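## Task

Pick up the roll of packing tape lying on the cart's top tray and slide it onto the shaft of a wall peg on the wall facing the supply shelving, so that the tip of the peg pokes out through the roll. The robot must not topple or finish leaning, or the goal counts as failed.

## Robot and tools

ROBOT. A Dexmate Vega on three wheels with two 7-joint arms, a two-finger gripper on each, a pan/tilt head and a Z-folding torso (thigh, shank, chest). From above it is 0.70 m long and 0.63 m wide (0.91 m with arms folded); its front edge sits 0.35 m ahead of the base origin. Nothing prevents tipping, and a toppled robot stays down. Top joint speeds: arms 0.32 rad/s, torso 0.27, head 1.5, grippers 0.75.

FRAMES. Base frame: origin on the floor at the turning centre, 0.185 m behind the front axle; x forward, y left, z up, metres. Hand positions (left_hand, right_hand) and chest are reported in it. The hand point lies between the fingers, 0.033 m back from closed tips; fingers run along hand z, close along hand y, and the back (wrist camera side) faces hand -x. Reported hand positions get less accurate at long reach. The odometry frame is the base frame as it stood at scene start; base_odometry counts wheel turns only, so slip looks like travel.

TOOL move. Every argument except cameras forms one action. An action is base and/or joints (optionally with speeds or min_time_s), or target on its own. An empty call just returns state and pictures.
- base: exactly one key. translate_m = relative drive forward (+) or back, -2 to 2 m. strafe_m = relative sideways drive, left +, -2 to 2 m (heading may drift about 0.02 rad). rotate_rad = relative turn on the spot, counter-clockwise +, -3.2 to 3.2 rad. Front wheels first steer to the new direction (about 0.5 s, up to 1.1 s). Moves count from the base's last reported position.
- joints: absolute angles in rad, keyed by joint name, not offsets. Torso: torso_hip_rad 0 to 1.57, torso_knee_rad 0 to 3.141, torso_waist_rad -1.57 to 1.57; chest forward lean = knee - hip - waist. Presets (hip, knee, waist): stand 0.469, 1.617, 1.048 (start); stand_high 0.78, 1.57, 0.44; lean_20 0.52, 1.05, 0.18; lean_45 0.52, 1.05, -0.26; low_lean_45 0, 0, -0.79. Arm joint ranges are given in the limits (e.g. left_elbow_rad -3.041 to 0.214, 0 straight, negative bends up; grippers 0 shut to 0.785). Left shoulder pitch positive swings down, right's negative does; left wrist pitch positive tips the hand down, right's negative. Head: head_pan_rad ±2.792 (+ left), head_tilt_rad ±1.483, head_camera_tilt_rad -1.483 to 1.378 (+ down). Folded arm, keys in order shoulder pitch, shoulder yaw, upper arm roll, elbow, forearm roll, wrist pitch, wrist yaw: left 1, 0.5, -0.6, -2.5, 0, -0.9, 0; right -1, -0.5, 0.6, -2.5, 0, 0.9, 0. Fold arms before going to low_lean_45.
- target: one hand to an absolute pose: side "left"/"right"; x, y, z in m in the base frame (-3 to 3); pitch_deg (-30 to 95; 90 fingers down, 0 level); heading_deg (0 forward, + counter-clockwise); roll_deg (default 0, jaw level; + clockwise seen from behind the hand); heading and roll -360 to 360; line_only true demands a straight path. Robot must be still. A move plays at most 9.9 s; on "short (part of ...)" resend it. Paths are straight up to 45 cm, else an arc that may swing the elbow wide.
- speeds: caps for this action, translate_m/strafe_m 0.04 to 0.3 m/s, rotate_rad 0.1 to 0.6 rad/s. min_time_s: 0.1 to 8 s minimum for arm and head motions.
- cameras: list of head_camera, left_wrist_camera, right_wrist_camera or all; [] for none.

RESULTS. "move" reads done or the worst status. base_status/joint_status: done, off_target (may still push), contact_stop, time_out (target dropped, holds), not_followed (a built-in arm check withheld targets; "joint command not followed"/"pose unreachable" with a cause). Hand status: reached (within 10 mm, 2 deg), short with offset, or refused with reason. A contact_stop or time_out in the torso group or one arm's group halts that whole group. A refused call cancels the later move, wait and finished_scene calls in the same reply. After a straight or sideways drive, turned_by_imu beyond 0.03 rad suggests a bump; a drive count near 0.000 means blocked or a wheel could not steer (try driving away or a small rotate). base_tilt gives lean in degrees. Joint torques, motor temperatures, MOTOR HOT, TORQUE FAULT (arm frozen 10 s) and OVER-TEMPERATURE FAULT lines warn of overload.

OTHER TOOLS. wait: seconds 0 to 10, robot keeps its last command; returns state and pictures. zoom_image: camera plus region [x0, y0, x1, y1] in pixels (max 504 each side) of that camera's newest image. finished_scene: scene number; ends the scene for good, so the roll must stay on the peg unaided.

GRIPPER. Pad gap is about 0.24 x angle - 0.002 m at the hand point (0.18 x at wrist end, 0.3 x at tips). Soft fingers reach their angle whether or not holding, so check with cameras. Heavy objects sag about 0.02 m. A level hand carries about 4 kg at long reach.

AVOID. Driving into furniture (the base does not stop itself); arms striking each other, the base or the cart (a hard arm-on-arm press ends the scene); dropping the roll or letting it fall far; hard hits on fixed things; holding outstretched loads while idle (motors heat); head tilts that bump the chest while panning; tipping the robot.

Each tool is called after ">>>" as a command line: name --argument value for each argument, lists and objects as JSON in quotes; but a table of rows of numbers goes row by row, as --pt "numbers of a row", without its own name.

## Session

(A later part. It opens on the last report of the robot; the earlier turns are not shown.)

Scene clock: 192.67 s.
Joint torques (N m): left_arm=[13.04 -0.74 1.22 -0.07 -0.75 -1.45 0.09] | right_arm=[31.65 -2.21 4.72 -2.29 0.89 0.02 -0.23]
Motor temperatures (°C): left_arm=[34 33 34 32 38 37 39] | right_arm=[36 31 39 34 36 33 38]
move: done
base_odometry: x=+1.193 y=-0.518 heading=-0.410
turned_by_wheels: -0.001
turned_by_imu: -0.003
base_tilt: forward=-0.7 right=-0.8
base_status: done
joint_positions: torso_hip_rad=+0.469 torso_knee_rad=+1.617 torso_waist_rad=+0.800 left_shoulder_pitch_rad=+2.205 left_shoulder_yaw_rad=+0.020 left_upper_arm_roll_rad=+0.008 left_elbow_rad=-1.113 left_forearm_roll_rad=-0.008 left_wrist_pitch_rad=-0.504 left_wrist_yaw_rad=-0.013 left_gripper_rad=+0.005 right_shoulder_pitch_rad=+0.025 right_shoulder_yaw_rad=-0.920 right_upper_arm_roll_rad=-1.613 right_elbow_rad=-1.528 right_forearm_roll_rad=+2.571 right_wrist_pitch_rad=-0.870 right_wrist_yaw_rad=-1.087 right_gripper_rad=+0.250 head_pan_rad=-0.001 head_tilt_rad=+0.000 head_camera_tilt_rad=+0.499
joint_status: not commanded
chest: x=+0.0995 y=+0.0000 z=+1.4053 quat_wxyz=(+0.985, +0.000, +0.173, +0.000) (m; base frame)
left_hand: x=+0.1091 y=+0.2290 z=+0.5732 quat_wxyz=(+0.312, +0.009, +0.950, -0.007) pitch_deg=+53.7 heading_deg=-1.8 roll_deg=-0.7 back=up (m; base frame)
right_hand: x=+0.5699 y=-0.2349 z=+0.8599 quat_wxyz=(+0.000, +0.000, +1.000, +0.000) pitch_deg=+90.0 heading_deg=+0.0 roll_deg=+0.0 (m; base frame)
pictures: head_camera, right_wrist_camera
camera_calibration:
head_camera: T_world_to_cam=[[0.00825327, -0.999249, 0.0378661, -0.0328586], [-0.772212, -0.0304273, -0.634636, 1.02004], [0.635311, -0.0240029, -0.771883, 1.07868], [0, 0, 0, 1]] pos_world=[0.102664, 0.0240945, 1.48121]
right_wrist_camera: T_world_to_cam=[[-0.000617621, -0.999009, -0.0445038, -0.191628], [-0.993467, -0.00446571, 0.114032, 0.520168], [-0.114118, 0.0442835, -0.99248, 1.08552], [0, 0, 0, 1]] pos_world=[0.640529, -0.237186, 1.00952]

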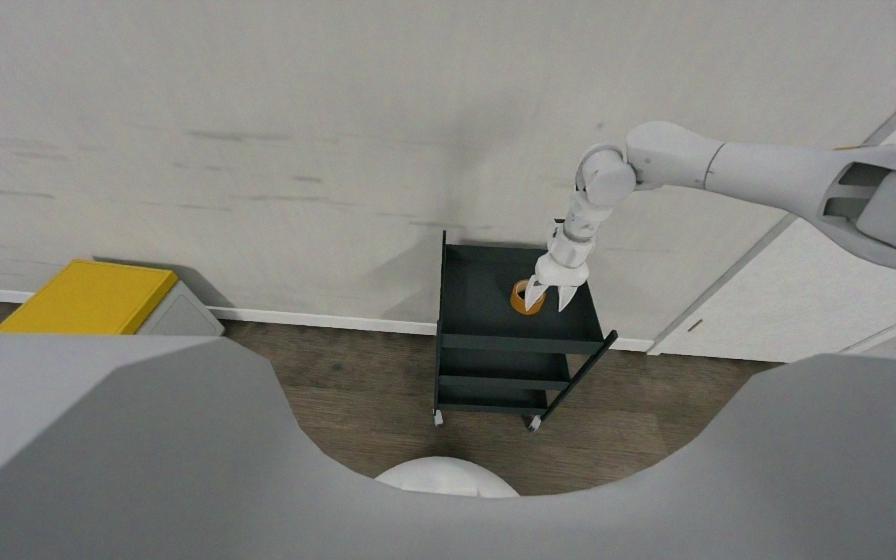

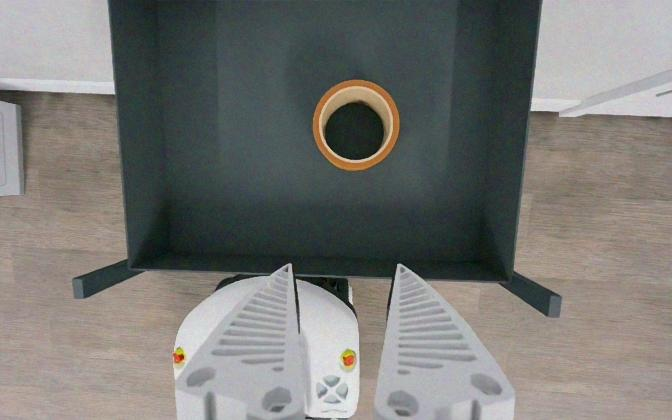

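>>> move --base '{"translate_m": 0.09}' --speeds '{"translate_m": 0.1}' --cameras '[]'

>>> move --target '{"side": "right", "x": 0.61, "y": -0.289, "z": 0.79, "pitch_deg": 90, "heading_deg": 0, "line_only": true}' --cameras '["head_camera", "right_wrist_camera"]'

Scene clock: 208.50 s.
Joint torques (N m): left_arm=[11.37 3.51 0.11 -1.14 0.12 -1.67 0.59] | right_arm=[31.19 -0.88 4.2 -3.08 0.88 0.65 -0.17]
Motor temperatures (°C): left_arm=[34 33 34 32 38 37 39] | right_arm=[36 31 39 34 36 33 38]
move: done
base_odometry: x=+1.275 y=-0.554 heading=-0.412
turned_by_wheels: -0.001
turned_by_imu: -0.002
base_tilt: forward=-0.5 right=-0.9
base_status: done
joint_positions: torso_hip_rad=+0.469 torso_knee_rad=+1.617 torso_waist_rad=+0.800 left_shoulder_pitch_rad=+2.205 left_shoulder_yaw_rad=+0.020 left_upper_arm_roll_rad=+0.008 left_elbow_rad=-1.113 left_forearm_roll_rad=-0.008 left_wrist_pitch_rad=-0.504 left_wrist_yaw_rad=-0.013 left_gripper_rad=+0.005 right_shoulder_pitch_rad=+0.025 right_shoulder_yaw_rad=-0.920 right_upper_arm_roll_rad=-1.613 right_elbow_rad=-1.528 right_forearm_roll_rad=+2.571 right_wrist_pitch_rad=-0.870 right_wrist_yaw_rad=-1.087 right_gripper_rad=+0.250 head_pan_rad=-0.001 head_tilt_rad=+0.000 head_camera_tilt_rad=+0.499
joint_status: not commanded
chest: x=+0.0995 y=+0.0000 z=+1.4053 quat_wxyz=(+0.985, +0.000, +0.173, +0.000) (m; base frame)
left_hand: x=+0.1091 y=+0.2290 z=+0.5732 quat_wxyz=(+0.312, +0.009, +0.950, -0.007) pitch_deg=+53.7 heading_deg=-1.8 roll_deg=-0.7 back=up (m; base frame)
right_hand: x=+0.5699 y=-0.2349 z=+0.8599 quat_wxyz=(+0.000, +0.000, +1.000, +0.000) pitch_deg=+90.0 heading_deg=+0.0 roll_deg=+0.0 (m; base frame)
pictures: none
No camera images: "cameras" was empty.

Scene clock: 211.67 s.
Joint torques (N m): left_arm=[10.69 1.18 -1.02 0.66 0.1 -2.11 0.37] | right_arm=[13.42 1.54 2.94 1 0.13 -0.2 0.15]
Motor temperatures (°C): left_arm=[34 33 34 32 38 37 39] | right_arm=[36 31 39 34 36 33 38]
move: done
base_odometry: x=+1.275 y=-0.554 heading=-0.412
turned_by_wheels: +0.000
turned_by_imu: +0.000
base_tilt: forward=-0.5 right=-0.8
base_status: not commanded
joint_positions: torso_hip_rad=+0.469 torso_knee_rad=+1.617 torso_waist_rad=+0.800 left_shoulder_pitch_rad=+2.205 left_shoulder_yaw_rad=+0.020 left_upper_arm_roll_rad=+0.008 left_elbow_rad=-1.113 left_forearm_roll_rad=-0.008 left_wrist_pitch_rad=-0.504 left_wrist_yaw_rad=-0.013 left_gripper_rad=+0.005 right_shoulder_pitch_rad=-0.039 right_shoulder_yaw_rad=-0.740 right_upper_arm_roll_rad=-1.610 right_elbow_rad=-1.049 right_forearm_roll_rad=+2.193 right_wrist_pitch_rad=-1.052 right_wrist_yaw_rad=-0.658 right_gripper_rad=+0.250 head_pan_rad=-0.001 head_tilt_rad=+0.000 head_camera_tilt_rad=+0.499
joint_status: not commanded
chest: x=+0.0995 y=+0.0000 z=+1.4053 quat_wxyz=(+0.985, +0.000, +0.173, +0.000) (m; base frame)
left_hand: x=+0.1091 y=+0.2290 z=+0.5732 quat_wxyz=(+0.312, +0.009, +0.950, -0.007) pitch_deg=+53.7 heading_deg=-1.8 roll_deg=-0.7 back=up (m; base frame)
right_hand: x=+0.6102 y=-0.2884 z=+0.7908 quat_wxyz=(+0.000, +0.000, +1.000, +0.000) pitch_deg=+89.9 heading_deg=+0.0 roll_deg=+0.0 (m; base frame)
right_hand_status: reached (straight line, planned for 1.8 s): 1 mm and 0.1 deg off.
pictures: head_camera, right_wrist_camera
camera_calibration:
head_camera: T_world_to_cam=[[0.00825327, -0.999249, 0.0378661, -0.0328586], [-0.772212, -0.0304273, -0.634636, 1.02004], [0.635311, -0.0240029, -0.771883, 1.07868], [0, 0, 0, 1]] pos_world=[0.102664, 0.0240945, 1.48121]
right_wrist_camera: T_world_to_cam=[[-0.000456942, -0.999013, -0.0444184, -0.248307], [-0.993592, -0.00456666, 0.11293, 0.56871], [-0.113021, 0.0441854, -0.99261, 1.02343], [0, 0, 0, 1]] pos_world=[0.680623, -0.290685, 0.940614]

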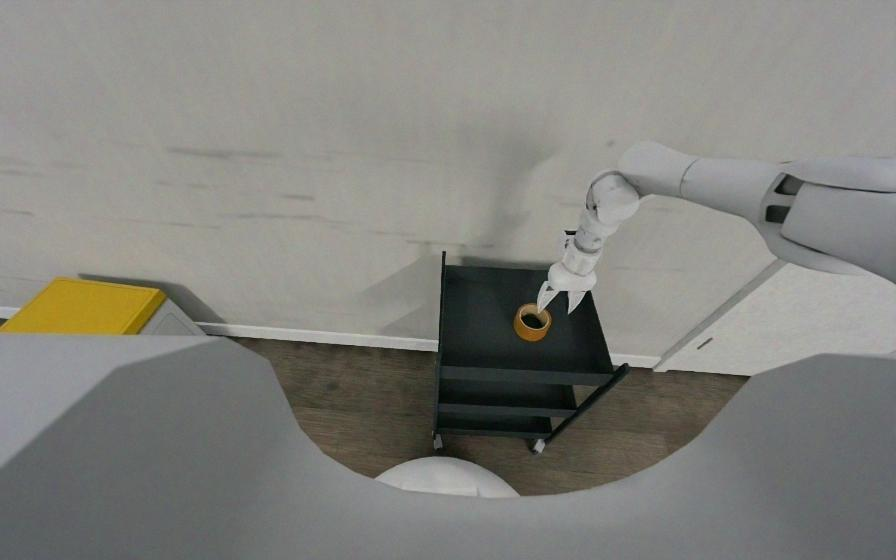

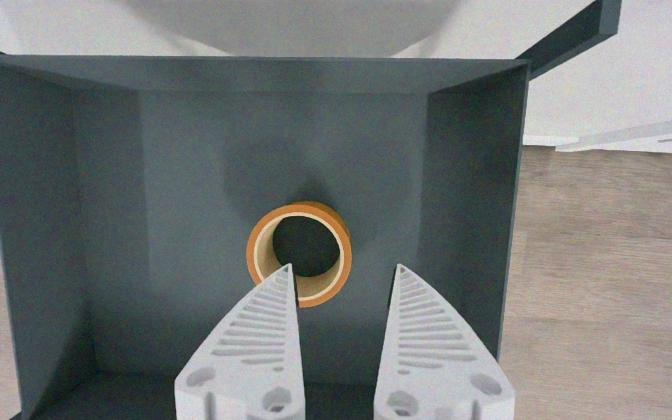

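>>> zoom_image --camera "right_wrist_camera" --region '[220, 170, 440, 330]'

>>> zoom_image --camera "head_camera" --region '[420, 220, 660, 420]'

Scaled by 2.291 from the camera's 672x420 image, which has a finer 960x600 frame.

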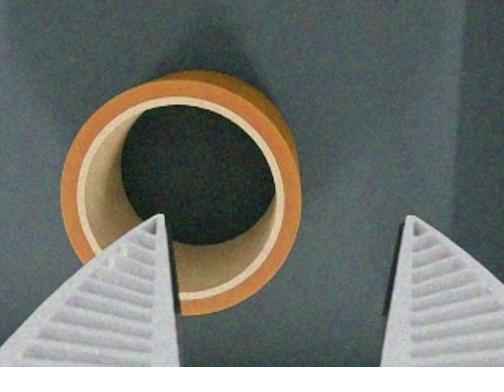

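Scaled by 2.100 from the camera's 896x560 image, which has a finer 960x600 frame.

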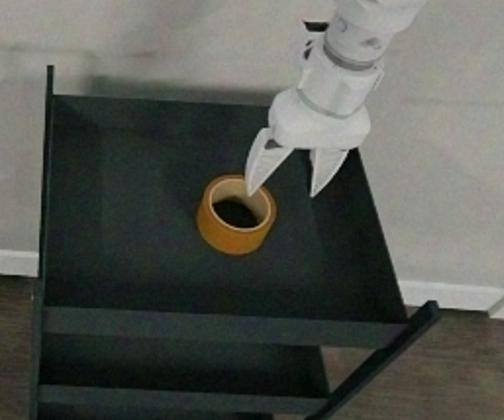

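>>> move --target '{"side": "right", "x": 0.613, "y": -0.2865, "z": 0.75, "pitch_deg": 90, "heading_deg": 0, "line_only": true}' --cameras '["head_camera", "right_wrist_camera"]'

>>> zoom_image --camera "right_wrist_camera" --region '[220, 170, 440, 330]'

>>> zoom_image --camera "head_camera" --region '[480, 260, 620, 370]'

Scene clock: 250.77 s.
Joint torques (N m): left_arm=[11.57 1.25 1.87 -0.54 -0.21 -2.28 0.34] | right_arm=[15.52 0.27 2.47 1.02 0.03 0.8 0.17]
Motor temperatures (°C): left_arm=[34 33 34 32 38 36 39] | right_arm=[35 31 39 34 36 33 38]
move: done
base_odometry: x=+1.275 y=-0.554 heading=-0.412
turned_by_wheels: +0.000
turned_by_imu: +0.000
base_tilt: forward=-0.5 right=-0.8
base_status: not commanded
joint_positions: torso_hip_rad=+0.469 torso_knee_rad=+1.617 torso_waist_rad=+0.800 left_shoulder_pitch_rad=+2.205 left_shoulder_yaw_rad=+0.020 left_upper_arm_roll_rad=+0.008 left_elbow_rad=-1.113 left_forearm_roll_rad=-0.008 left_wrist_pitch_rad=-0.504 left_wrist_yaw_rad=-0.013 left_gripper_rad=+0.005 right_shoulder_pitch_rad=-0.081 right_shoulder_yaw_rad=-0.625 right_upper_arm_roll_rad=-1.641 right_elbow_rad=-0.869 right_forearm_roll_rad=+2.057 right_wrist_pitch_rad=-1.033 right_wrist_yaw_rad=-0.488 right_gripper_rad=+0.250 head_pan_rad=-0.001 head_tilt_rad=+0.000 head_camera_tilt_rad=+0.499
joint_status: not commanded
chest: x=+0.0995 y=+0.0000 z=+1.4053 quat_wxyz=(+0.985, +0.000, +0.173, +0.000) (m; base frame)
left_hand: x=+0.1091 y=+0.2290 z=+0.5732 quat_wxyz=(+0.312, +0.009, +0.950, -0.007) pitch_deg=+53.7 heading_deg=-1.8 roll_deg=-0.7 back=up (m; base frame)
right_hand: x=+0.6132 y=-0.2864 z=+0.7511 quat_wxyz=(+0.000, +0.000, +1.000, +0.000) pitch_deg=+90.0 heading_deg=+0.0 roll_deg=+0.0 (m; base frame)
right_hand_status: reached (straight line, planned for 0.9 s): 1 mm and 0.0 deg off.
pictures: head_camera, right_wrist_camera
camera_calibration:
head_camera: T_world_to_cam=[[0.00825327, -0.999249, 0.0378661, -0.0328586], [-0.772212, -0.0304273, -0.634636, 1.02004], [0.635311, -0.0240029, -0.771883, 1.07868], [0, 0, 0, 1]] pos_world=[0.102664, 0.0240945, 1.48121]
right_wrist_camera: T_world_to_cam=[[-0.000674057, -0.999014, -0.0443972, -0.247946], [-0.993546, -0.00436683, 0.113346, 0.575948], [-0.113428, 0.044187, -0.992563, 0.984426], [0, 0, 0, 1]] pos_world=[0.683725, -0.288685, 0.900815]

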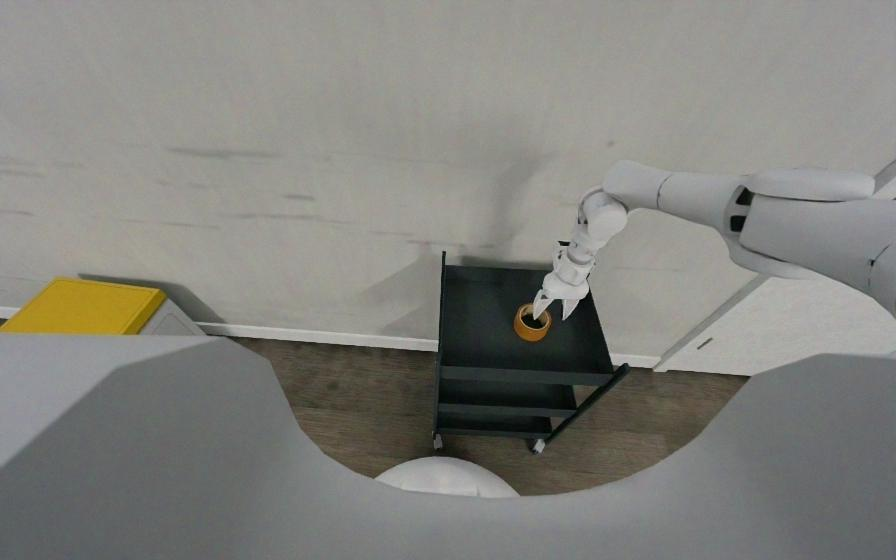

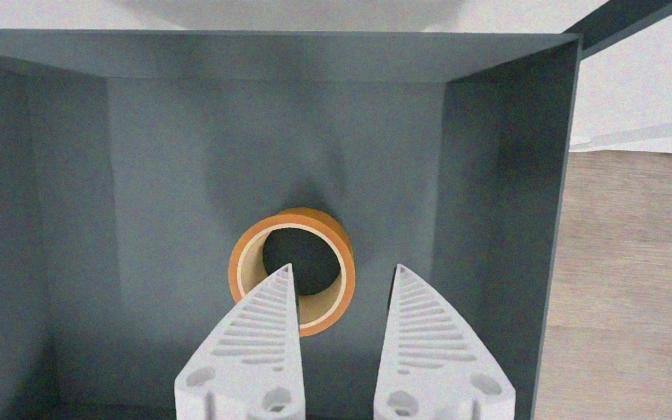

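Scaled by 2.291 from the camera's 672x420 image, which has a finer 960x600 frame.

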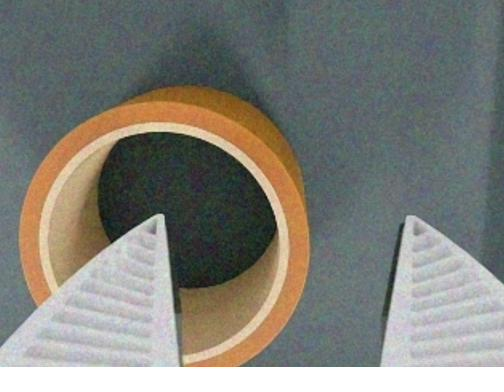

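Scaled by 3.600 from the camera's 896x560 image, which has a finer 960x600 frame.

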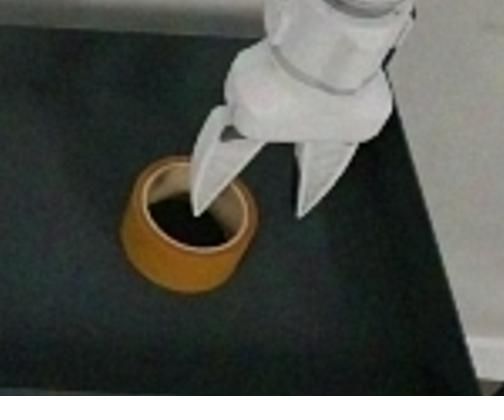

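>>> move --target '{"side": "right", "x": 0.616, "y": -0.2875, "z": 0.72, "pitch_deg": 90, "heading_deg": 0, "line_only": true}' --cameras '["head_camera", "right_wrist_camera"]'

>>> zoom_image --camera "right_wrist_camera" --region '[220, 170, 440, 330]'

>>> zoom_image --camera "head_camera" --region '[480, 260, 620, 370]'

Scene clock: 265.00 s.
Joint torques (N m): left_arm=[10.92 -1.31 0.62 0.34 0.52 -1.2 0.45] | right_arm=[16.03 0.74 0.93 1.37 -0.43 0.35 -0.2]
Motor temperatures (°C): left_arm=[34 33 34 32 38 36 39] | right_arm=[34 31 39 34 36 33 38]
move: done
base_odometry: x=+1.275 y=-0.554 heading=-0.412
turned_by_wheels: +0.000
turned_by_imu: +0.000
base_tilt: forward=-0.5 right=-0.8
base_status: not commanded
joint_positions: torso_hip_rad=+0.469 torso_knee_rad=+1.617 torso_waist_rad=+0.800 left_shoulder_pitch_rad=+2.205 left_shoulder_yaw_rad=+0.020 left_upper_arm_roll_rad=+0.008 left_elbow_rad=-1.113 left_forearm_roll_rad=-0.008 left_wrist_pitch_rad=-0.504 left_wrist_yaw_rad=-0.013 left_gripper_rad=+0.005 right_shoulder_pitch_rad=-0.109 right_shoulder_yaw_rad=-0.487 right_upper_arm_roll_rad=-1.690 right_elbow_rad=-0.639 right_forearm_roll_rad=+1.925 right_wrist_pitch_rad=-1.023 right_wrist_yaw_rad=-0.288 right_gripper_rad=+0.250 head_pan_rad=-0.001 head_tilt_rad=+0.000 head_camera_tilt_rad=+0.499
joint_status: not commanded
chest: x=+0.0995 y=+0.0000 z=+1.4053 quat_wxyz=(+0.985, +0.000, +0.173, +0.000) (m; base frame)
left_hand: x=+0.1091 y=+0.2290 z=+0.5732 quat_wxyz=(+0.312, +0.009, +0.950, -0.007) pitch_deg=+53.7 heading_deg=-1.8 roll_deg=-0.7 back=up (m; base frame)
right_hand: x=+0.6162 y=-0.2873 z=+0.7207 quat_wxyz=(+0.000, +0.000, +1.000, +0.000) pitch_deg=+90.0 heading_deg=+0.0 roll_deg=+0.0 (m; base frame)
right_hand_status: reached (straight line, planned for 1.1 s): 1 mm and 0.0 deg off.
pictures: head_camera, right_wrist_camera
camera_calibration:
head_camera: T_world_to_cam=[[0.00825327, -0.999249, 0.0378661, -0.0328586], [-0.772212, -0.0304273, -0.634636, 1.02004], [0.635311, -0.0240029, -0.771883, 1.07868], [0, 0, 0, 1]] pos_world=[0.102664, 0.0240945, 1.48121]
right_wrist_camera: T_world_to_cam=[[-0.000789236, -0.99901, -0.0444841, -0.250137], [-0.993535, -0.00426675, 0.113449, 0.582302], [-0.113526, 0.044286, -0.992548, 0.954719], [0, 0, 0, 1]] pos_world=[0.686726, -0.289685, 0.870415]

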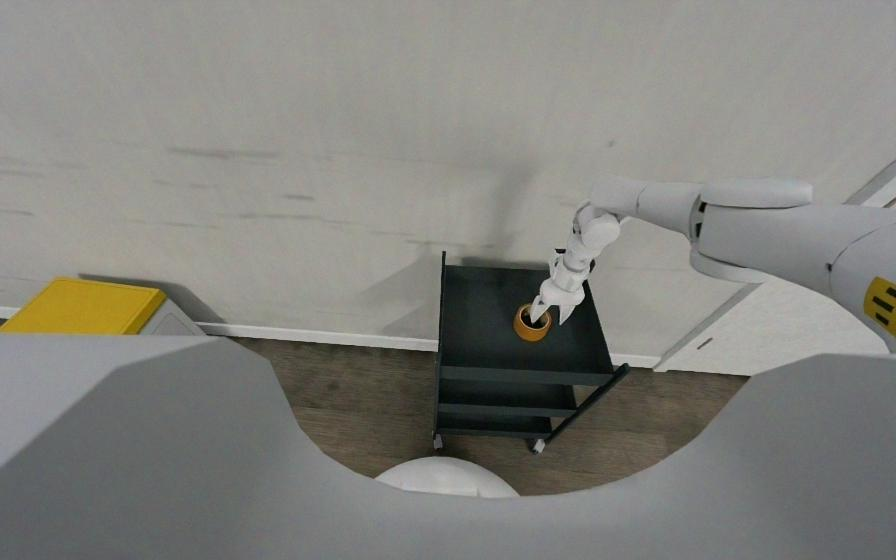

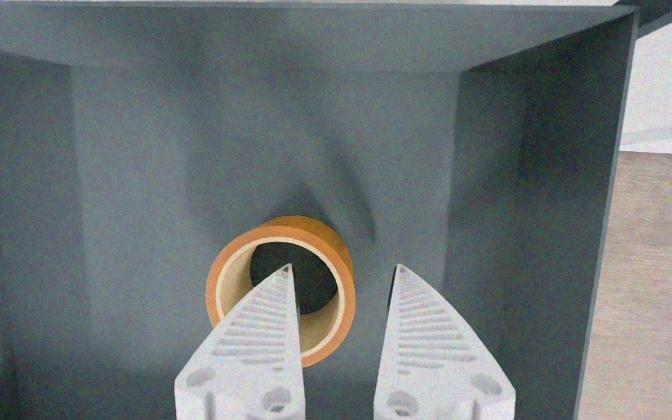

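Scaled by 2.291 from the camera's 672x420 image, which has a finer 960x600 frame.

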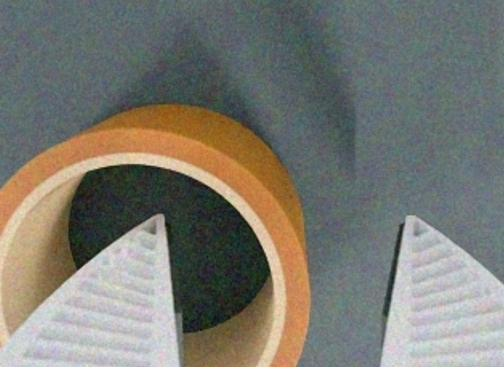

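Scaled by 3.600 from the camera's 896x560 image, which has a finer 960x600 frame.

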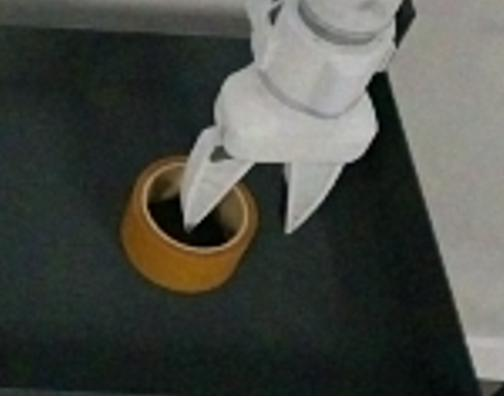

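>>> move --joints '{"right_gripper_rad": 0.0}' --min_time_s 1.5 --cameras '["head_camera", "right_wrist_camera"]'

>>> zoom_image --camera "head_camera" --region '[480, 260, 620, 370]'

"min_time_s" has no arm or head joint beside it: it slows only arm and head motions. Command such a joint too, or leave it out
Scene clock: 270.33 s.
Joint torques (N m): left_arm=[12.67 -0.69 -0.57 -1.47 -0.14 -1.71 -0.05] | right_arm=[14.79 0.93 0.39 2.55 -0.3 0.46 -0.09]
Motor temperatures (°C): left_arm=[34 33 34 32 38 36 39] | right_arm=[34 31 39 34 36 33 38]
base_odometry: x=+1.275 y=-0.554 heading=-0.412
turned_by_wheels: +0.000
turned_by_imu: +0.000
base_tilt: forward=-0.6 right=-0.8
base_status: not commanded
joint_positions: torso_hip_rad=+0.469 torso_knee_rad=+1.617 torso_waist_rad=+0.800 left_shoulder_pitch_rad=+2.205 left_shoulder_yaw_rad=+0.020 left_upper_arm_roll_rad=+0.008 left_elbow_rad=-1.113 left_forearm_roll_rad=-0.008 left_wrist_pitch_rad=-0.504 left_wrist_yaw_rad=-0.013 left_gripper_rad=+0.005 right_shoulder_pitch_rad=-0.109 right_shoulder_yaw_rad=-0.484 right_upper_arm_roll_rad=-1.691 right_elbow_rad=-0.635 right_forearm_roll_rad=+1.923 right_wrist_pitch_rad=-1.023 right_wrist_yaw_rad=-0.284 right_gripper_rad=+0.250 head_pan_rad=-0.001 head_tilt_rad=+0.000 head_camera_tilt_rad=+0.499
joint_status: not commanded
chest: x=+0.0995 y=+0.0000 z=+1.4053 quat_wxyz=(+0.985, +0.000, +0.173, +0.000) (m; base frame)
left_hand: x=+0.1091 y=+0.2290 z=+0.5732 quat_wxyz=(+0.312, +0.009, +0.950, -0.007) pitch_deg=+53.7 heading_deg=-1.8 roll_deg=-0.7 back=up (m; base frame)
right_hand: x=+0.6163 y=-0.2874 z=+0.7203 quat_wxyz=(+0.000, +0.000, +1.000, +0.000) pitch_deg=+90.0 heading_deg=+0.0 roll_deg=+0.0 (m; base frame)
right_hand_status: reached (straight line, planned for 1.1 s): 0 mm and 0.0 deg off.
pictures: none

Scaled by 3.600 from the camera's 896x560 image, which has a finer 960x600 frame.

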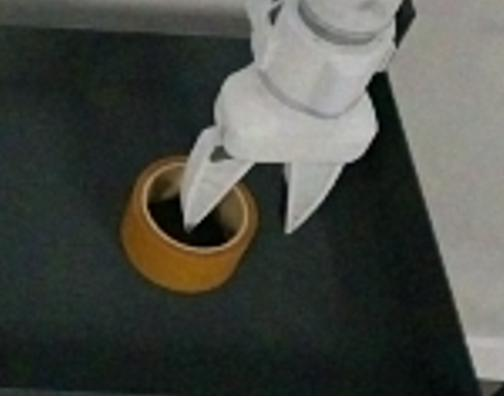

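>>> move --joints '{"right_gripper_rad": 0.0}' --cameras '["head_camera", "right_wrist_camera"]'

>>> zoom_image --camera "head_camera" --region '[480, 260, 620, 370]'

Scene clock: 273.57 s.
Joint torques (N m): left_arm=[14.13 -0.16 -1.01 -2.81 0.21 -2 0.43] | right_arm=[16.67 1.59 0.83 1.42 -0.39 0.14 0]
Motor temperatures (°C): left_arm=[34 33 34 32 37 36 39] | right_arm=[34 31 39 34 36 33 38]
move: done
base_odometry: x=+1.275 y=-0.554 heading=-0.412
turned_by_wheels: +0.000
turned_by_imu: +0.000
base_tilt: forward=-0.6 right=-0.8
base_status: not commanded
joint_positions: torso_hip_rad=+0.469 torso_knee_rad=+1.617 torso_waist_rad=+0.800 left_shoulder_pitch_rad=+2.205 left_shoulder_yaw_rad=+0.020 left_upper_arm_roll_rad=+0.008 left_elbow_rad=-1.113 left_forearm_roll_rad=-0.008 left_wrist_pitch_rad=-0.504 left_wrist_yaw_rad=-0.013 left_gripper_rad=+0.005 right_shoulder_pitch_rad=-0.109 right_shoulder_yaw_rad=-0.484 right_upper_arm_roll_rad=-1.691 right_elbow_rad=-0.635 right_forearm_roll_rad=+1.923 right_wrist_pitch_rad=-1.023 right_wrist_yaw_rad=-0.284 right_gripper_rad=+0.000 head_pan_rad=-0.001 head_tilt_rad=+0.000 head_camera_tilt_rad=+0.499
joint_status: all done
chest: x=+0.0995 y=+0.0000 z=+1.4053 quat_wxyz=(+0.985, +0.000, +0.173, +0.000) (m; base frame)
left_hand: x=+0.1091 y=+0.2290 z=+0.5732 quat_wxyz=(+0.312, +0.009, +0.950, -0.007) pitch_deg=+53.7 heading_deg=-1.8 roll_deg=-0.7 back=up (m; base frame)
right_hand: x=+0.6163 y=-0.2874 z=+0.7202 quat_wxyz=(+0.000, +0.000, +1.000, +0.000) pitch_deg=+90.0 heading_deg=+0.0 roll_deg=+0.0 (m; base frame)
pictures: head_camera, right_wrist_camera
camera_calibration:
head_camera: T_world_to_cam=[[0.00825327, -0.999249, 0.0378661, -0.0328586], [-0.772212, -0.0304273, -0.634636, 1.02004], [0.635311, -0.0240029, -0.771883, 1.07868], [0, 0, 0, 1]] pos_world=[0.102664, 0.0240945, 1.48121]
right_wrist_camera: T_world_to_cam=[[-0.000579135, -0.999013, -0.0444083, -0.25037], [-0.993535, -0.00446669, 0.11344, 0.582309], [-0.113526, 0.0441869, -0.992552, 0.954198], [0, 0, 0, 1]] pos_world=[0.686726, -0.289685, 0.869915]

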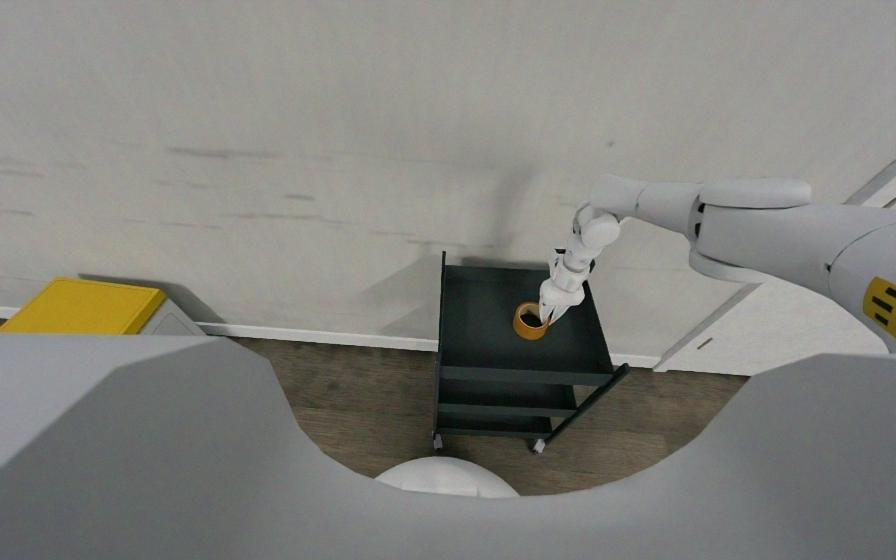

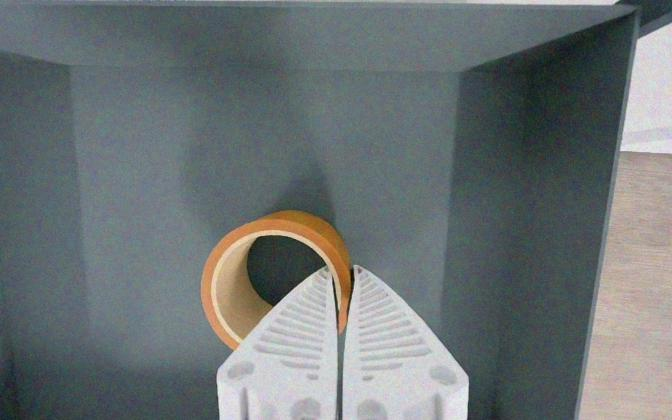

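Scaled by 3.600 from the camera's 896x560 image, which has a finer 960x600 frame.

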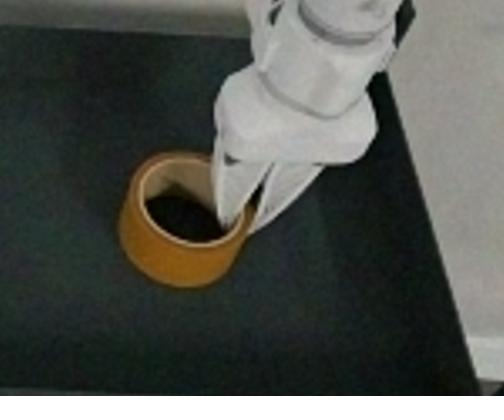

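>>> move --target '{"side": "right", "x": 0.61, "y": -0.2875, "z": 0.80, "pitch_deg": 90, "heading_deg": 0, "line_only": true}' --cameras '["head_camera", "right_wrist_camera"]'

>>> zoom_image --camera "head_camera" --region '[480, 240, 620, 350]'

Scene clock: 279.73 s.
Joint torques (N m): left_arm=[10.05 -2.78 1.11 -0.34 0.5 -0.31 0.1] | right_arm=[33.29 -2.52 10.32 -2.27 1.01 0.46 -0.32]
Motor temperatures (°C): left_arm=[34 33 34 32 37 36 39] | right_arm=[35 31 39 34 36 33 38]
move: done
base_odometry: x=+1.275 y=-0.554 heading=-0.412
turned_by_wheels: +0.000
turned_by_imu: -0.001
base_tilt: forward=-0.6 right=-0.8
base_status: not commanded
joint_positions: torso_hip_rad=+0.469 torso_knee_rad=+1.617 torso_waist_rad=+0.800 left_shoulder_pitch_rad=+2.205 left_shoulder_yaw_rad=+0.020 left_upper_arm_roll_rad=+0.008 left_elbow_rad=-1.113 left_forearm_roll_rad=-0.008 left_wrist_pitch_rad=-0.504 left_wrist_yaw_rad=-0.013 left_gripper_rad=+0.005 right_shoulder_pitch_rad=-0.045 right_shoulder_yaw_rad=-0.753 right_upper_arm_roll_rad=-1.576 right_elbow_rad=-1.069 right_forearm_roll_rad=+2.212 right_wrist_pitch_rad=-1.068 right_wrist_yaw_rad=-0.701 right_gripper_rad=+0.000 head_pan_rad=-0.001 head_tilt_rad=+0.000 head_camera_tilt_rad=+0.499
joint_status: not commanded
chest: x=+0.0995 y=+0.0000 z=+1.4053 quat_wxyz=(+0.985, +0.000, +0.173, +0.000) (m; base frame)
left_hand: x=+0.1091 y=+0.2290 z=+0.5732 quat_wxyz=(+0.312, +0.009, +0.950, -0.007) pitch_deg=+53.7 heading_deg=-1.8 roll_deg=-0.7 back=up (m; base frame)
right_hand: x=+0.6097 y=-0.2876 z=+0.7987 quat_wxyz=(+0.000, +0.000, +1.000, +0.000) pitch_deg=+90.0 heading_deg=+0.0 roll_deg=+0.0 (m; base frame)
right_hand_status: reached (straight line, planned for 1.7 s): 1 mm and 0.0 deg off.
pictures: head_camera, right_wrist_camera
camera_calibration:
head_camera: T_world_to_cam=[[0.00825327, -0.999249, 0.0378661, -0.0328586], [-0.772212, -0.0304273, -0.634636, 1.02004], [0.635311, -0.0240029, -0.771883, 1.07868], [0, 0, 0, 1]] pos_world=[0.102664, 0.0240945, 1.48121]
right_wrist_camera: T_world_to_cam=[[-0.000767408, -0.999036, -0.0438873, -0.247361], [-0.99342, -0.00426468, 0.114451, 0.566183], [-0.114528, 0.0436863, -0.992459, 1.03175], [0, 0, 0, 1]] pos_world=[0.680431, -0.289782, 0.948317]

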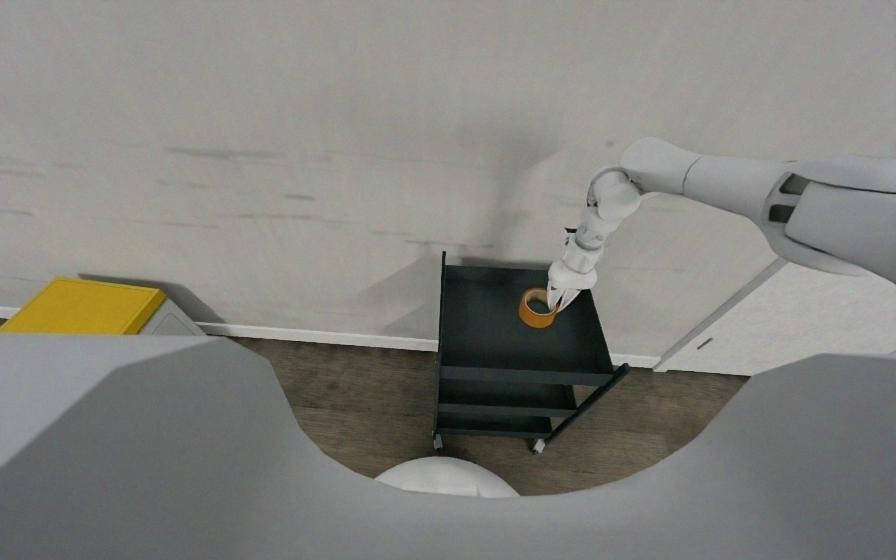

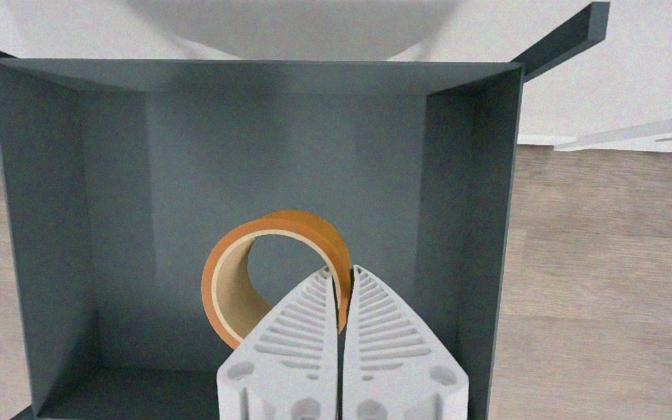

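Scaled by 3.600 from the camera's 896x560 image, which has a finer 960x600 frame.

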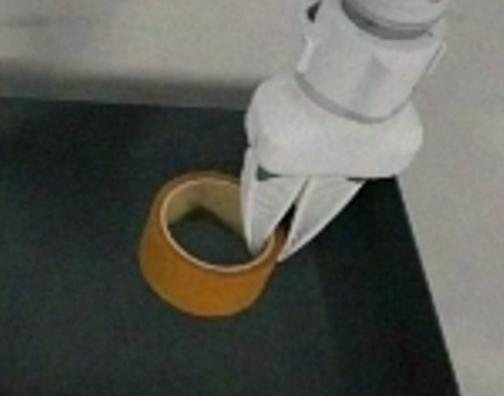

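>>> move --target '{"side": "right", "x": 0.57, "y": -0.28, "z": 0.87, "pitch_deg": 90, "heading_deg": 0, "line_only": true}' --cameras '[]'

>>> move --base '{"translate_m": -0.6}' --joints '{"head_pan_rad": -1.3, "head_camera_tilt_rad": 0.2}' --cameras '["head_camera"]'

>>> zoom_image --camera "head_camera" --region '[400, 150, 800, 400]'

Scene clock: 288.23 s.
Joint torques (N m): left_arm=[11.07 -0.16 2.36 -1.89 0.79 -1.88 0.38] | right_arm=[30.68 -2.72 11.71 -2.26 1.07 0.55 -0.23]
Motor temperatures (°C): left_arm=[34 33 34 32 37 36 39] | right_arm=[35 31 39 34 36 33 38]
move: done
base_odometry: x=+1.275 y=-0.554 heading=-0.412
turned_by_wheels: +0.000
turned_by_imu: -0.001
base_tilt: forward=-0.5 right=-0.8
base_status: not commanded
joint_positions: torso_hip_rad=+0.469 torso_knee_rad=+1.617 torso_waist_rad=+0.800 left_shoulder_pitch_rad=+2.205 left_shoulder_yaw_rad=+0.020 left_upper_arm_roll_rad=+0.008 left_elbow_rad=-1.113 left_forearm_roll_rad=-0.008 left_wrist_pitch_rad=-0.504 left_wrist_yaw_rad=-0.013 left_gripper_rad=+0.005 right_shoulder_pitch_rad=+0.005 right_shoulder_yaw_rad=-0.999 right_upper_arm_roll_rad=-1.550 right_elbow_rad=-1.498 right_forearm_roll_rad=+2.525 right_wrist_pitch_rad=-0.987 right_wrist_yaw_rad=-1.049 right_gripper_rad=+0.000 head_pan_rad=-0.001 head_tilt_rad=+0.000 head_camera_tilt_rad=+0.499
joint_status: not commanded
chest: x=+0.0995 y=+0.0000 z=+1.4053 quat_wxyz=(+0.985, +0.000, +0.173, +0.000) (m; base frame)
left_hand: x=+0.1091 y=+0.2290 z=+0.5732 quat_wxyz=(+0.312, +0.009, +0.950, -0.007) pitch_deg=+53.7 heading_deg=-1.8 roll_deg=-0.7 back=up (m; base frame)
right_hand: x=+0.5702 y=-0.2801 z=+0.8689 quat_wxyz=(+0.000, +0.000, +1.000, +0.000) pitch_deg=+90.0 heading_deg=+0.0 roll_deg=+0.0 (m; base frame)
right_hand_status: reached (straight line, planned for 1.7 s): 1 mm and 0.0 deg off.
pictures: none
No camera images: "cameras" was empty.

Scene clock: 291.97 s.
Joint torques (N m): left_arm=[13.7 0.95 -1.13 -1.19 0.28 -2.43 0.33] | right_arm=[31.54 -4.11 11.51 -1.31 1.14 0.38 -0.06]
Motor temperatures (°C): left_arm=[34 33 34 32 37 36 39] | right_arm=[35 31 39 34 36 33 38]
move: done
base_odometry: x=+0.726 y=-0.313 heading=-0.413
turned_by_wheels: -0.002
turned_by_imu: +0.000
base_tilt: forward=-0.5 right=-0.9
base_status: done
joint_positions: torso_hip_rad=+0.469 torso_knee_rad=+1.617 torso_waist_rad=+0.800 left_shoulder_pitch_rad=+2.205 left_shoulder_yaw_rad=+0.020 left_upper_arm_roll_rad=+0.008 left_elbow_rad=-1.113 left_forearm_roll_rad=-0.008 left_wrist_pitch_rad=-0.504 left_wrist_yaw_rad=-0.013 left_gripper_rad=+0.005 right_shoulder_pitch_rad=+0.006 right_shoulder_yaw_rad=-1.002 right_upper_arm_roll_rad=-1.550 right_elbow_rad=-1.502 right_forearm_roll_rad=+2.528 right_wrist_pitch_rad=-0.986 right_wrist_yaw_rad=-1.052 right_gripper_rad=+0.000 head_pan_rad=-1.299 head_tilt_rad=+0.000 head_camera_tilt_rad=+0.201
joint_status: all done
chest: x=+0.0994 y=+0.0000 z=+1.4053 quat_wxyz=(+0.985, +0.000, +0.173, +0.000) (m; base frame)
left_hand: x=+0.1090 y=+0.2290 z=+0.5732 quat_wxyz=(+0.312, +0.009, +0.950, -0.007) pitch_deg=+53.6 heading_deg=-1.8 roll_deg=-0.7 back=up (m; base frame)
right_hand: x=+0.5696 y=-0.2801 z=+0.8697 quat_wxyz=(+0.000, +0.000, +1.000, +0.000) pitch_deg=+90.0 heading_deg=+0.0 roll_deg=+0.0 (m; base frame)
pictures: head_camera
camera_calibration:
head_camera: T_world_to_cam=[[-0.896833, -0.252821, 0.363004, -0.470245], [-0.418211, 0.217101, -0.882024, 1.36982], [0.144186, -0.942841, -0.300436, 0.402728], [0, 0, 0, 1]] pos_world=[0.0930764, -0.0365693, 1.49991]

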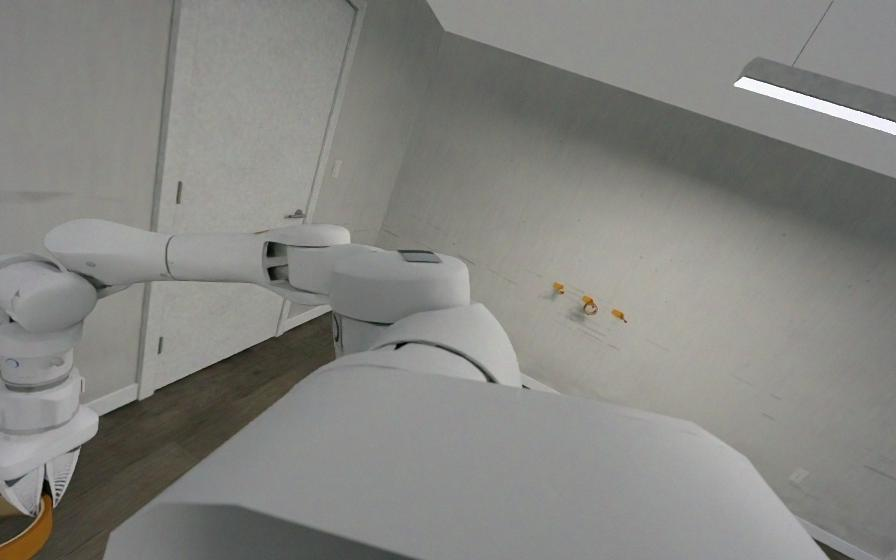

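Scaled by 1.260 from the camera's 896x560 image, which has a finer 960x600 frame.

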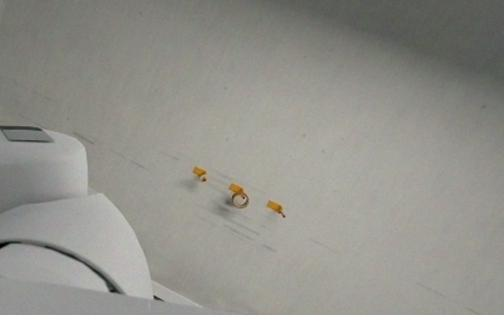

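>>> move --base '{"translate_m": -0.62}' --joints '{"head_pan_rad": 0, "head_camera_tilt_rad": 0.25}' --cameras '[]'

>>> move --base '{"rotate_rad": -1.57}' --speeds '{"rotate_rad": 0.45}' --cameras '["head_camera", "right_wrist_camera"]'

>>> zoom_image --camera "head_camera" --region '[400, 200, 640, 350]'

Scene clock: 316.83 s.
Joint torques (N m): left_arm=[13.35 3.39 1.4 -0.82 0.27 -2.12 -0.18] | right_arm=[30.79 -4.26 11.51 -2.48 1.1 0.3 -0.19]
Motor temperatures (°C): left_arm=[34 33 34 32 37 36 39] | right_arm=[36 31 40 34 36 33 38]
move: done
base_odometry: x=+0.159 y=-0.063 heading=-0.415
turned_by_wheels: -0.002
turned_by_imu: +0.001
base_tilt: forward=-0.7 right=-0.8
base_status: done
joint_positions: torso_hip_rad=+0.469 torso_knee_rad=+1.617 torso_waist_rad=+0.800 left_shoulder_pitch_rad=+2.205 left_shoulder_yaw_rad=+0.020 left_upper_arm_roll_rad=+0.008 left_elbow_rad=-1.113 left_forearm_roll_rad=-0.008 left_wrist_pitch_rad=-0.504 left_wrist_yaw_rad=-0.013 left_gripper_rad=+0.005 right_shoulder_pitch_rad=+0.006 right_shoulder_yaw_rad=-1.002 right_upper_arm_roll_rad=-1.550 right_elbow_rad=-1.502 right_forearm_roll_rad=+2.528 right_wrist_pitch_rad=-0.986 right_wrist_yaw_rad=-1.052 right_gripper_rad=+0.000 head_pan_rad=-0.001 head_tilt_rad=+0.000 head_camera_tilt_rad=+0.249
joint_status: all done
chest: x=+0.0994 y=+0.0000 z=+1.4053 quat_wxyz=(+0.985, +0.000, +0.173, +0.000) (m; base frame)
left_hand: x=+0.1090 y=+0.2290 z=+0.5732 quat_wxyz=(+0.312, +0.009, +0.950, -0.007) pitch_deg=+53.6 heading_deg=-1.8 roll_deg=-0.7 back=up (m; base frame)
right_hand: x=+0.5696 y=-0.2801 z=+0.8697 quat_wxyz=(+0.000, +0.000, +1.000, +0.000) pitch_deg=+90.0 heading_deg=+0.0 roll_deg=+0.0 (m; base frame)
pictures: none
No camera images: "cameras" was empty.

Scene clock: 321.63 s.
Joint torques (N m): left_arm=[12.78 2.45 1.83 -1.38 0.3 -2.63 -0.14] | right_arm=[30.23 -1.92 11.63 -1.75 0.74 0.3 -0.18]
Motor temperatures (°C): left_arm=[34 33 34 32 37 36 39] | right_arm=[36 31 40 34 36 33 38]
move: done
base_odometry: x=+0.159 y=-0.061 heading=-1.987
turned_by_wheels: -1.572
turned_by_imu: -1.568
base_tilt: forward=-0.4 right=-0.8
base_status: done
joint_positions: torso_hip_rad=+0.469 torso_knee_rad=+1.617 torso_waist_rad=+0.800 left_shoulder_pitch_rad=+2.205 left_shoulder_yaw_rad=+0.020 left_upper_arm_roll_rad=+0.008 left_elbow_rad=-1.113 left_forearm_roll_rad=-0.008 left_wrist_pitch_rad=-0.504 left_wrist_yaw_rad=-0.013 left_gripper_rad=+0.005 right_shoulder_pitch_rad=+0.006 right_shoulder_yaw_rad=-1.002 right_upper_arm_roll_rad=-1.550 right_elbow_rad=-1.502 right_forearm_roll_rad=+2.528 right_wrist_pitch_rad=-0.986 right_wrist_yaw_rad=-1.052 right_gripper_rad=+0.000 head_pan_rad=-0.001 head_tilt_rad=+0.000 head_camera_tilt_rad=+0.249
joint_status: not commanded
chest: x=+0.0994 y=+0.0000 z=+1.4053 quat_wxyz=(+0.985, +0.000, +0.173, +0.000) (m; base frame)
left_hand: x=+0.1090 y=+0.2290 z=+0.5732 quat_wxyz=(+0.312, +0.009, +0.950, -0.007) pitch_deg=+53.6 heading_deg=-1.8 roll_deg=-0.7 back=up (m; base frame)
right_hand: x=+0.5696 y=-0.2801 z=+0.8697 quat_wxyz=(+0.000, +0.000, +1.000, +0.000) pitch_deg=+90.0 heading_deg=+0.0 roll_deg=+0.0 (m; base frame)
pictures: head_camera, right_wrist_camera
camera_calibration:
head_camera: T_world_to_cam=[[-0.00138534, -0.999243, 0.0388733, -0.0338672], [-0.591289, -0.0305313, -0.805881, 1.26542], [0.806458, -0.0241018, -0.5908, 0.800746], [0, 0, 0, 1]] pos_world=[0.102417, 0.0240929, 1.49418]
right_wrist_camera: T_world_to_cam=[[-0.000453716, -0.999039, -0.043824, -0.23705], [-0.99342, -0.00456877, 0.114438, 0.51818], [-0.114528, 0.0435875, -0.992463, 1.09727], [0, 0, 0, 1]] pos_world=[0.640331, -0.282282, 1.01932]

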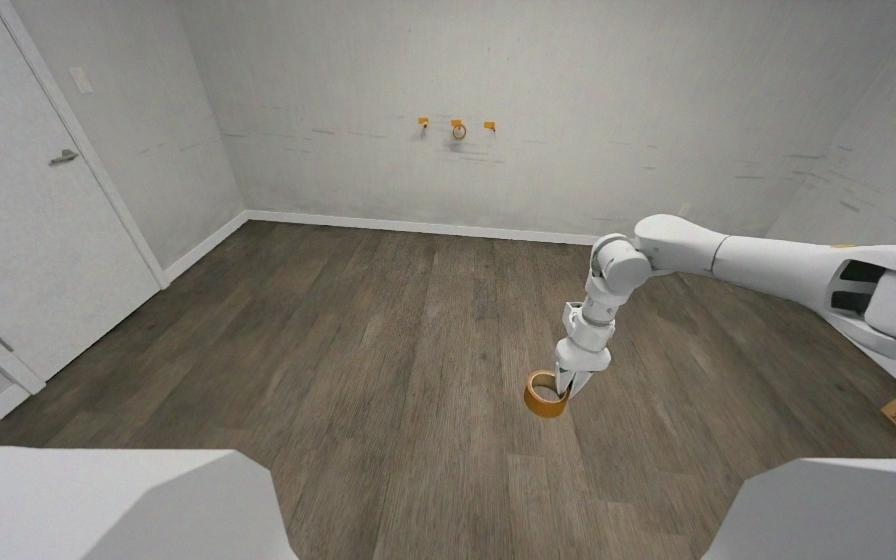

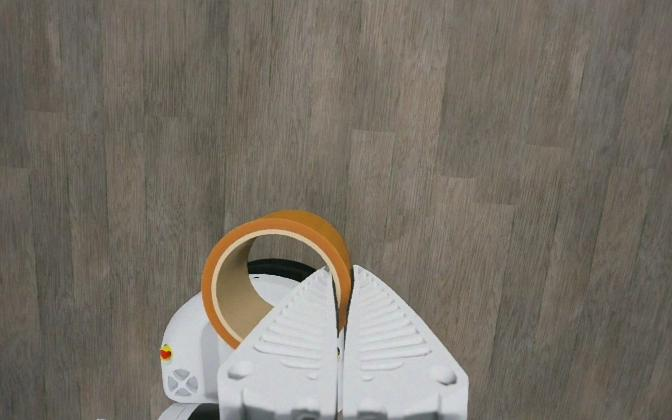

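Scaled by 2.100 from the camera's 896x560 image, which has a finer 960x600 frame.

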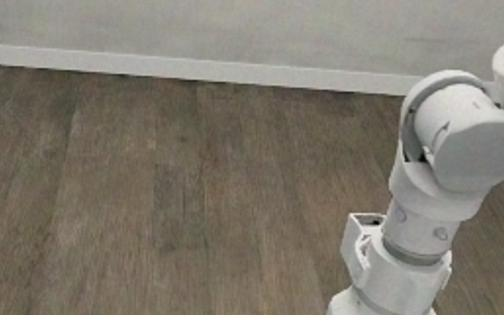

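>>> zoom_image --camera "head_camera" --region '[400, 100, 520, 170]'

>>> move --target '{"side": "right", "x": 0.5, "y": -0.28, "z": 0.95, "pitch_deg": 5, "heading_deg": 0, "line_only": true}' --cameras '["head_camera", "right_wrist_camera"]'

Scaled by 4.200 from the camera's 896x560 image, which has a finer 960x600 frame.

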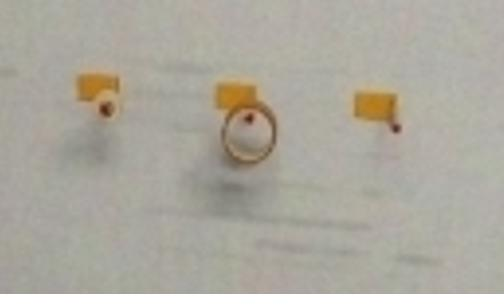

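Scene clock: 324.80 s.
Joint torques (N m): left_arm=[12.08 -0.38 0.43 -1.58 -0.04 -2 -0.1] | right_arm=[29.95 -1.83 11.45 -1.2 0.99 0.45 -0.04]
Motor temperatures (°C): left_arm=[34 33 34 32 37 36 39] | right_arm=[36 31 40 34 36 33 38]
move: refused
base_odometry: x=+0.159 y=-0.061 heading=-1.987
turned_by_wheels: +0.000
turned_by_imu: +0.000
base_tilt: forward=-0.5 right=-0.9
base_status: not commanded
joint_positions: torso_hip_rad=+0.469 torso_knee_rad=+1.617 torso_waist_rad=+0.800 left_shoulder_pitch_rad=+2.205 left_shoulder_yaw_rad=+0.020 left_upper_arm_roll_rad=+0.008 left_elbow_rad=-1.113 left_forearm_roll_rad=-0.008 left_wrist_pitch_rad=-0.504 left_wrist_yaw_rad=-0.013 left_gripper_rad=+0.005 right_shoulder_pitch_rad=+0.006 right_shoulder_yaw_rad=-1.002 right_upper_arm_roll_rad=-1.550 right_elbow_rad=-1.502 right_forearm_roll_rad=+2.528 right_wrist_pitch_rad=-0.986 right_wrist_yaw_rad=-1.052 right_gripper_rad=+0.000 head_pan_rad=-0.001 head_tilt_rad=+0.000 head_camera_tilt_rad=+0.249
joint_status: not commanded
chest: x=+0.0994 y=+0.0000 z=+1.4053 quat_wxyz=(+0.985, +0.000, +0.173, +0.000) (m; base frame)
left_hand: x=+0.1090 y=+0.2290 z=+0.5732 quat_wxyz=(+0.312, +0.009, +0.950, -0.007) pitch_deg=+53.6 heading_deg=-1.8 roll_deg=-0.7 back=up (m; base frame)
right_hand: x=+0.5696 y=-0.2801 z=+0.8697 quat_wxyz=(+0.000, +0.000, +1.000, +0.000) pitch_deg=+90.0 heading_deg=+0.0 roll_deg=+0.0 (m; base frame)
right_hand_status: refused: you asked line_only, and the move would not run on a straight line (no straight line was possible) but on a checked arc of 7.1 s: over the whole arc the hand travels 0.52 m to end 0.11 m from its start, up to 0.22 m off the straight line; right_forearm_roll_rad turns most, 2.17 rad; on the way or at its end the hand turns up to 85 deg from its attitude at the start. Nothing moved.
pictures: head_camera, right_wrist_camera
camera_calibration:
head_camera: T_world_to_cam=[[-0.00138534, -0.999243, 0.0388733, -0.0338672], [-0.591289, -0.0305313, -0.805881, 1.26542], [0.806458, -0.0241018, -0.5908, 0.800746], [0, 0, 0, 1]] pos_world=[0.102417, 0.0240929, 1.49418]
right_wrist_camera: T_world_to_cam=[[-0.000453716, -0.999039, -0.043824, -0.23705], [-0.99342, -0.00456877, 0.114438, 0.51818], [-0.114528, 0.0435875, -0.992463, 1.09727], [0, 0, 0, 1]] pos_world=[0.640331, -0.282282, 1.01932]

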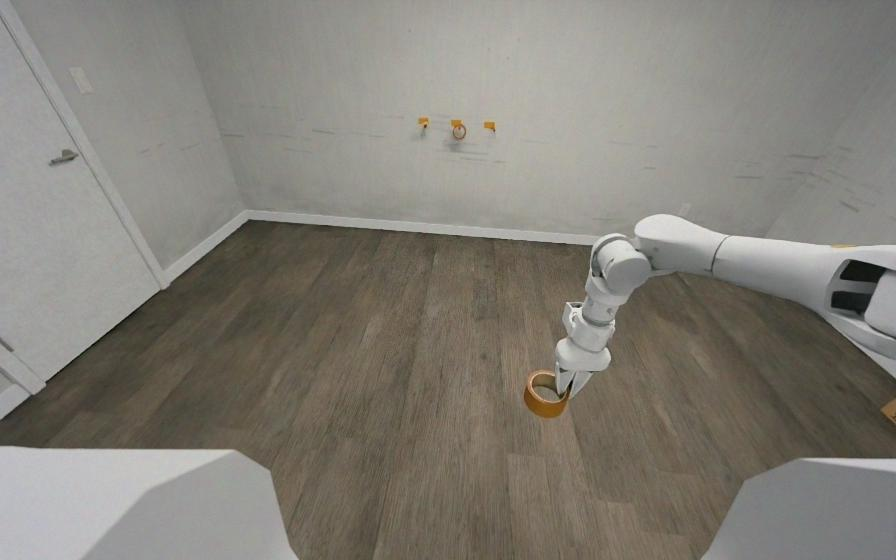

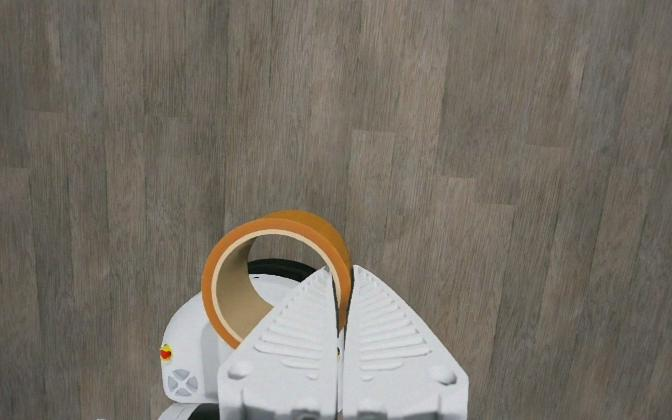

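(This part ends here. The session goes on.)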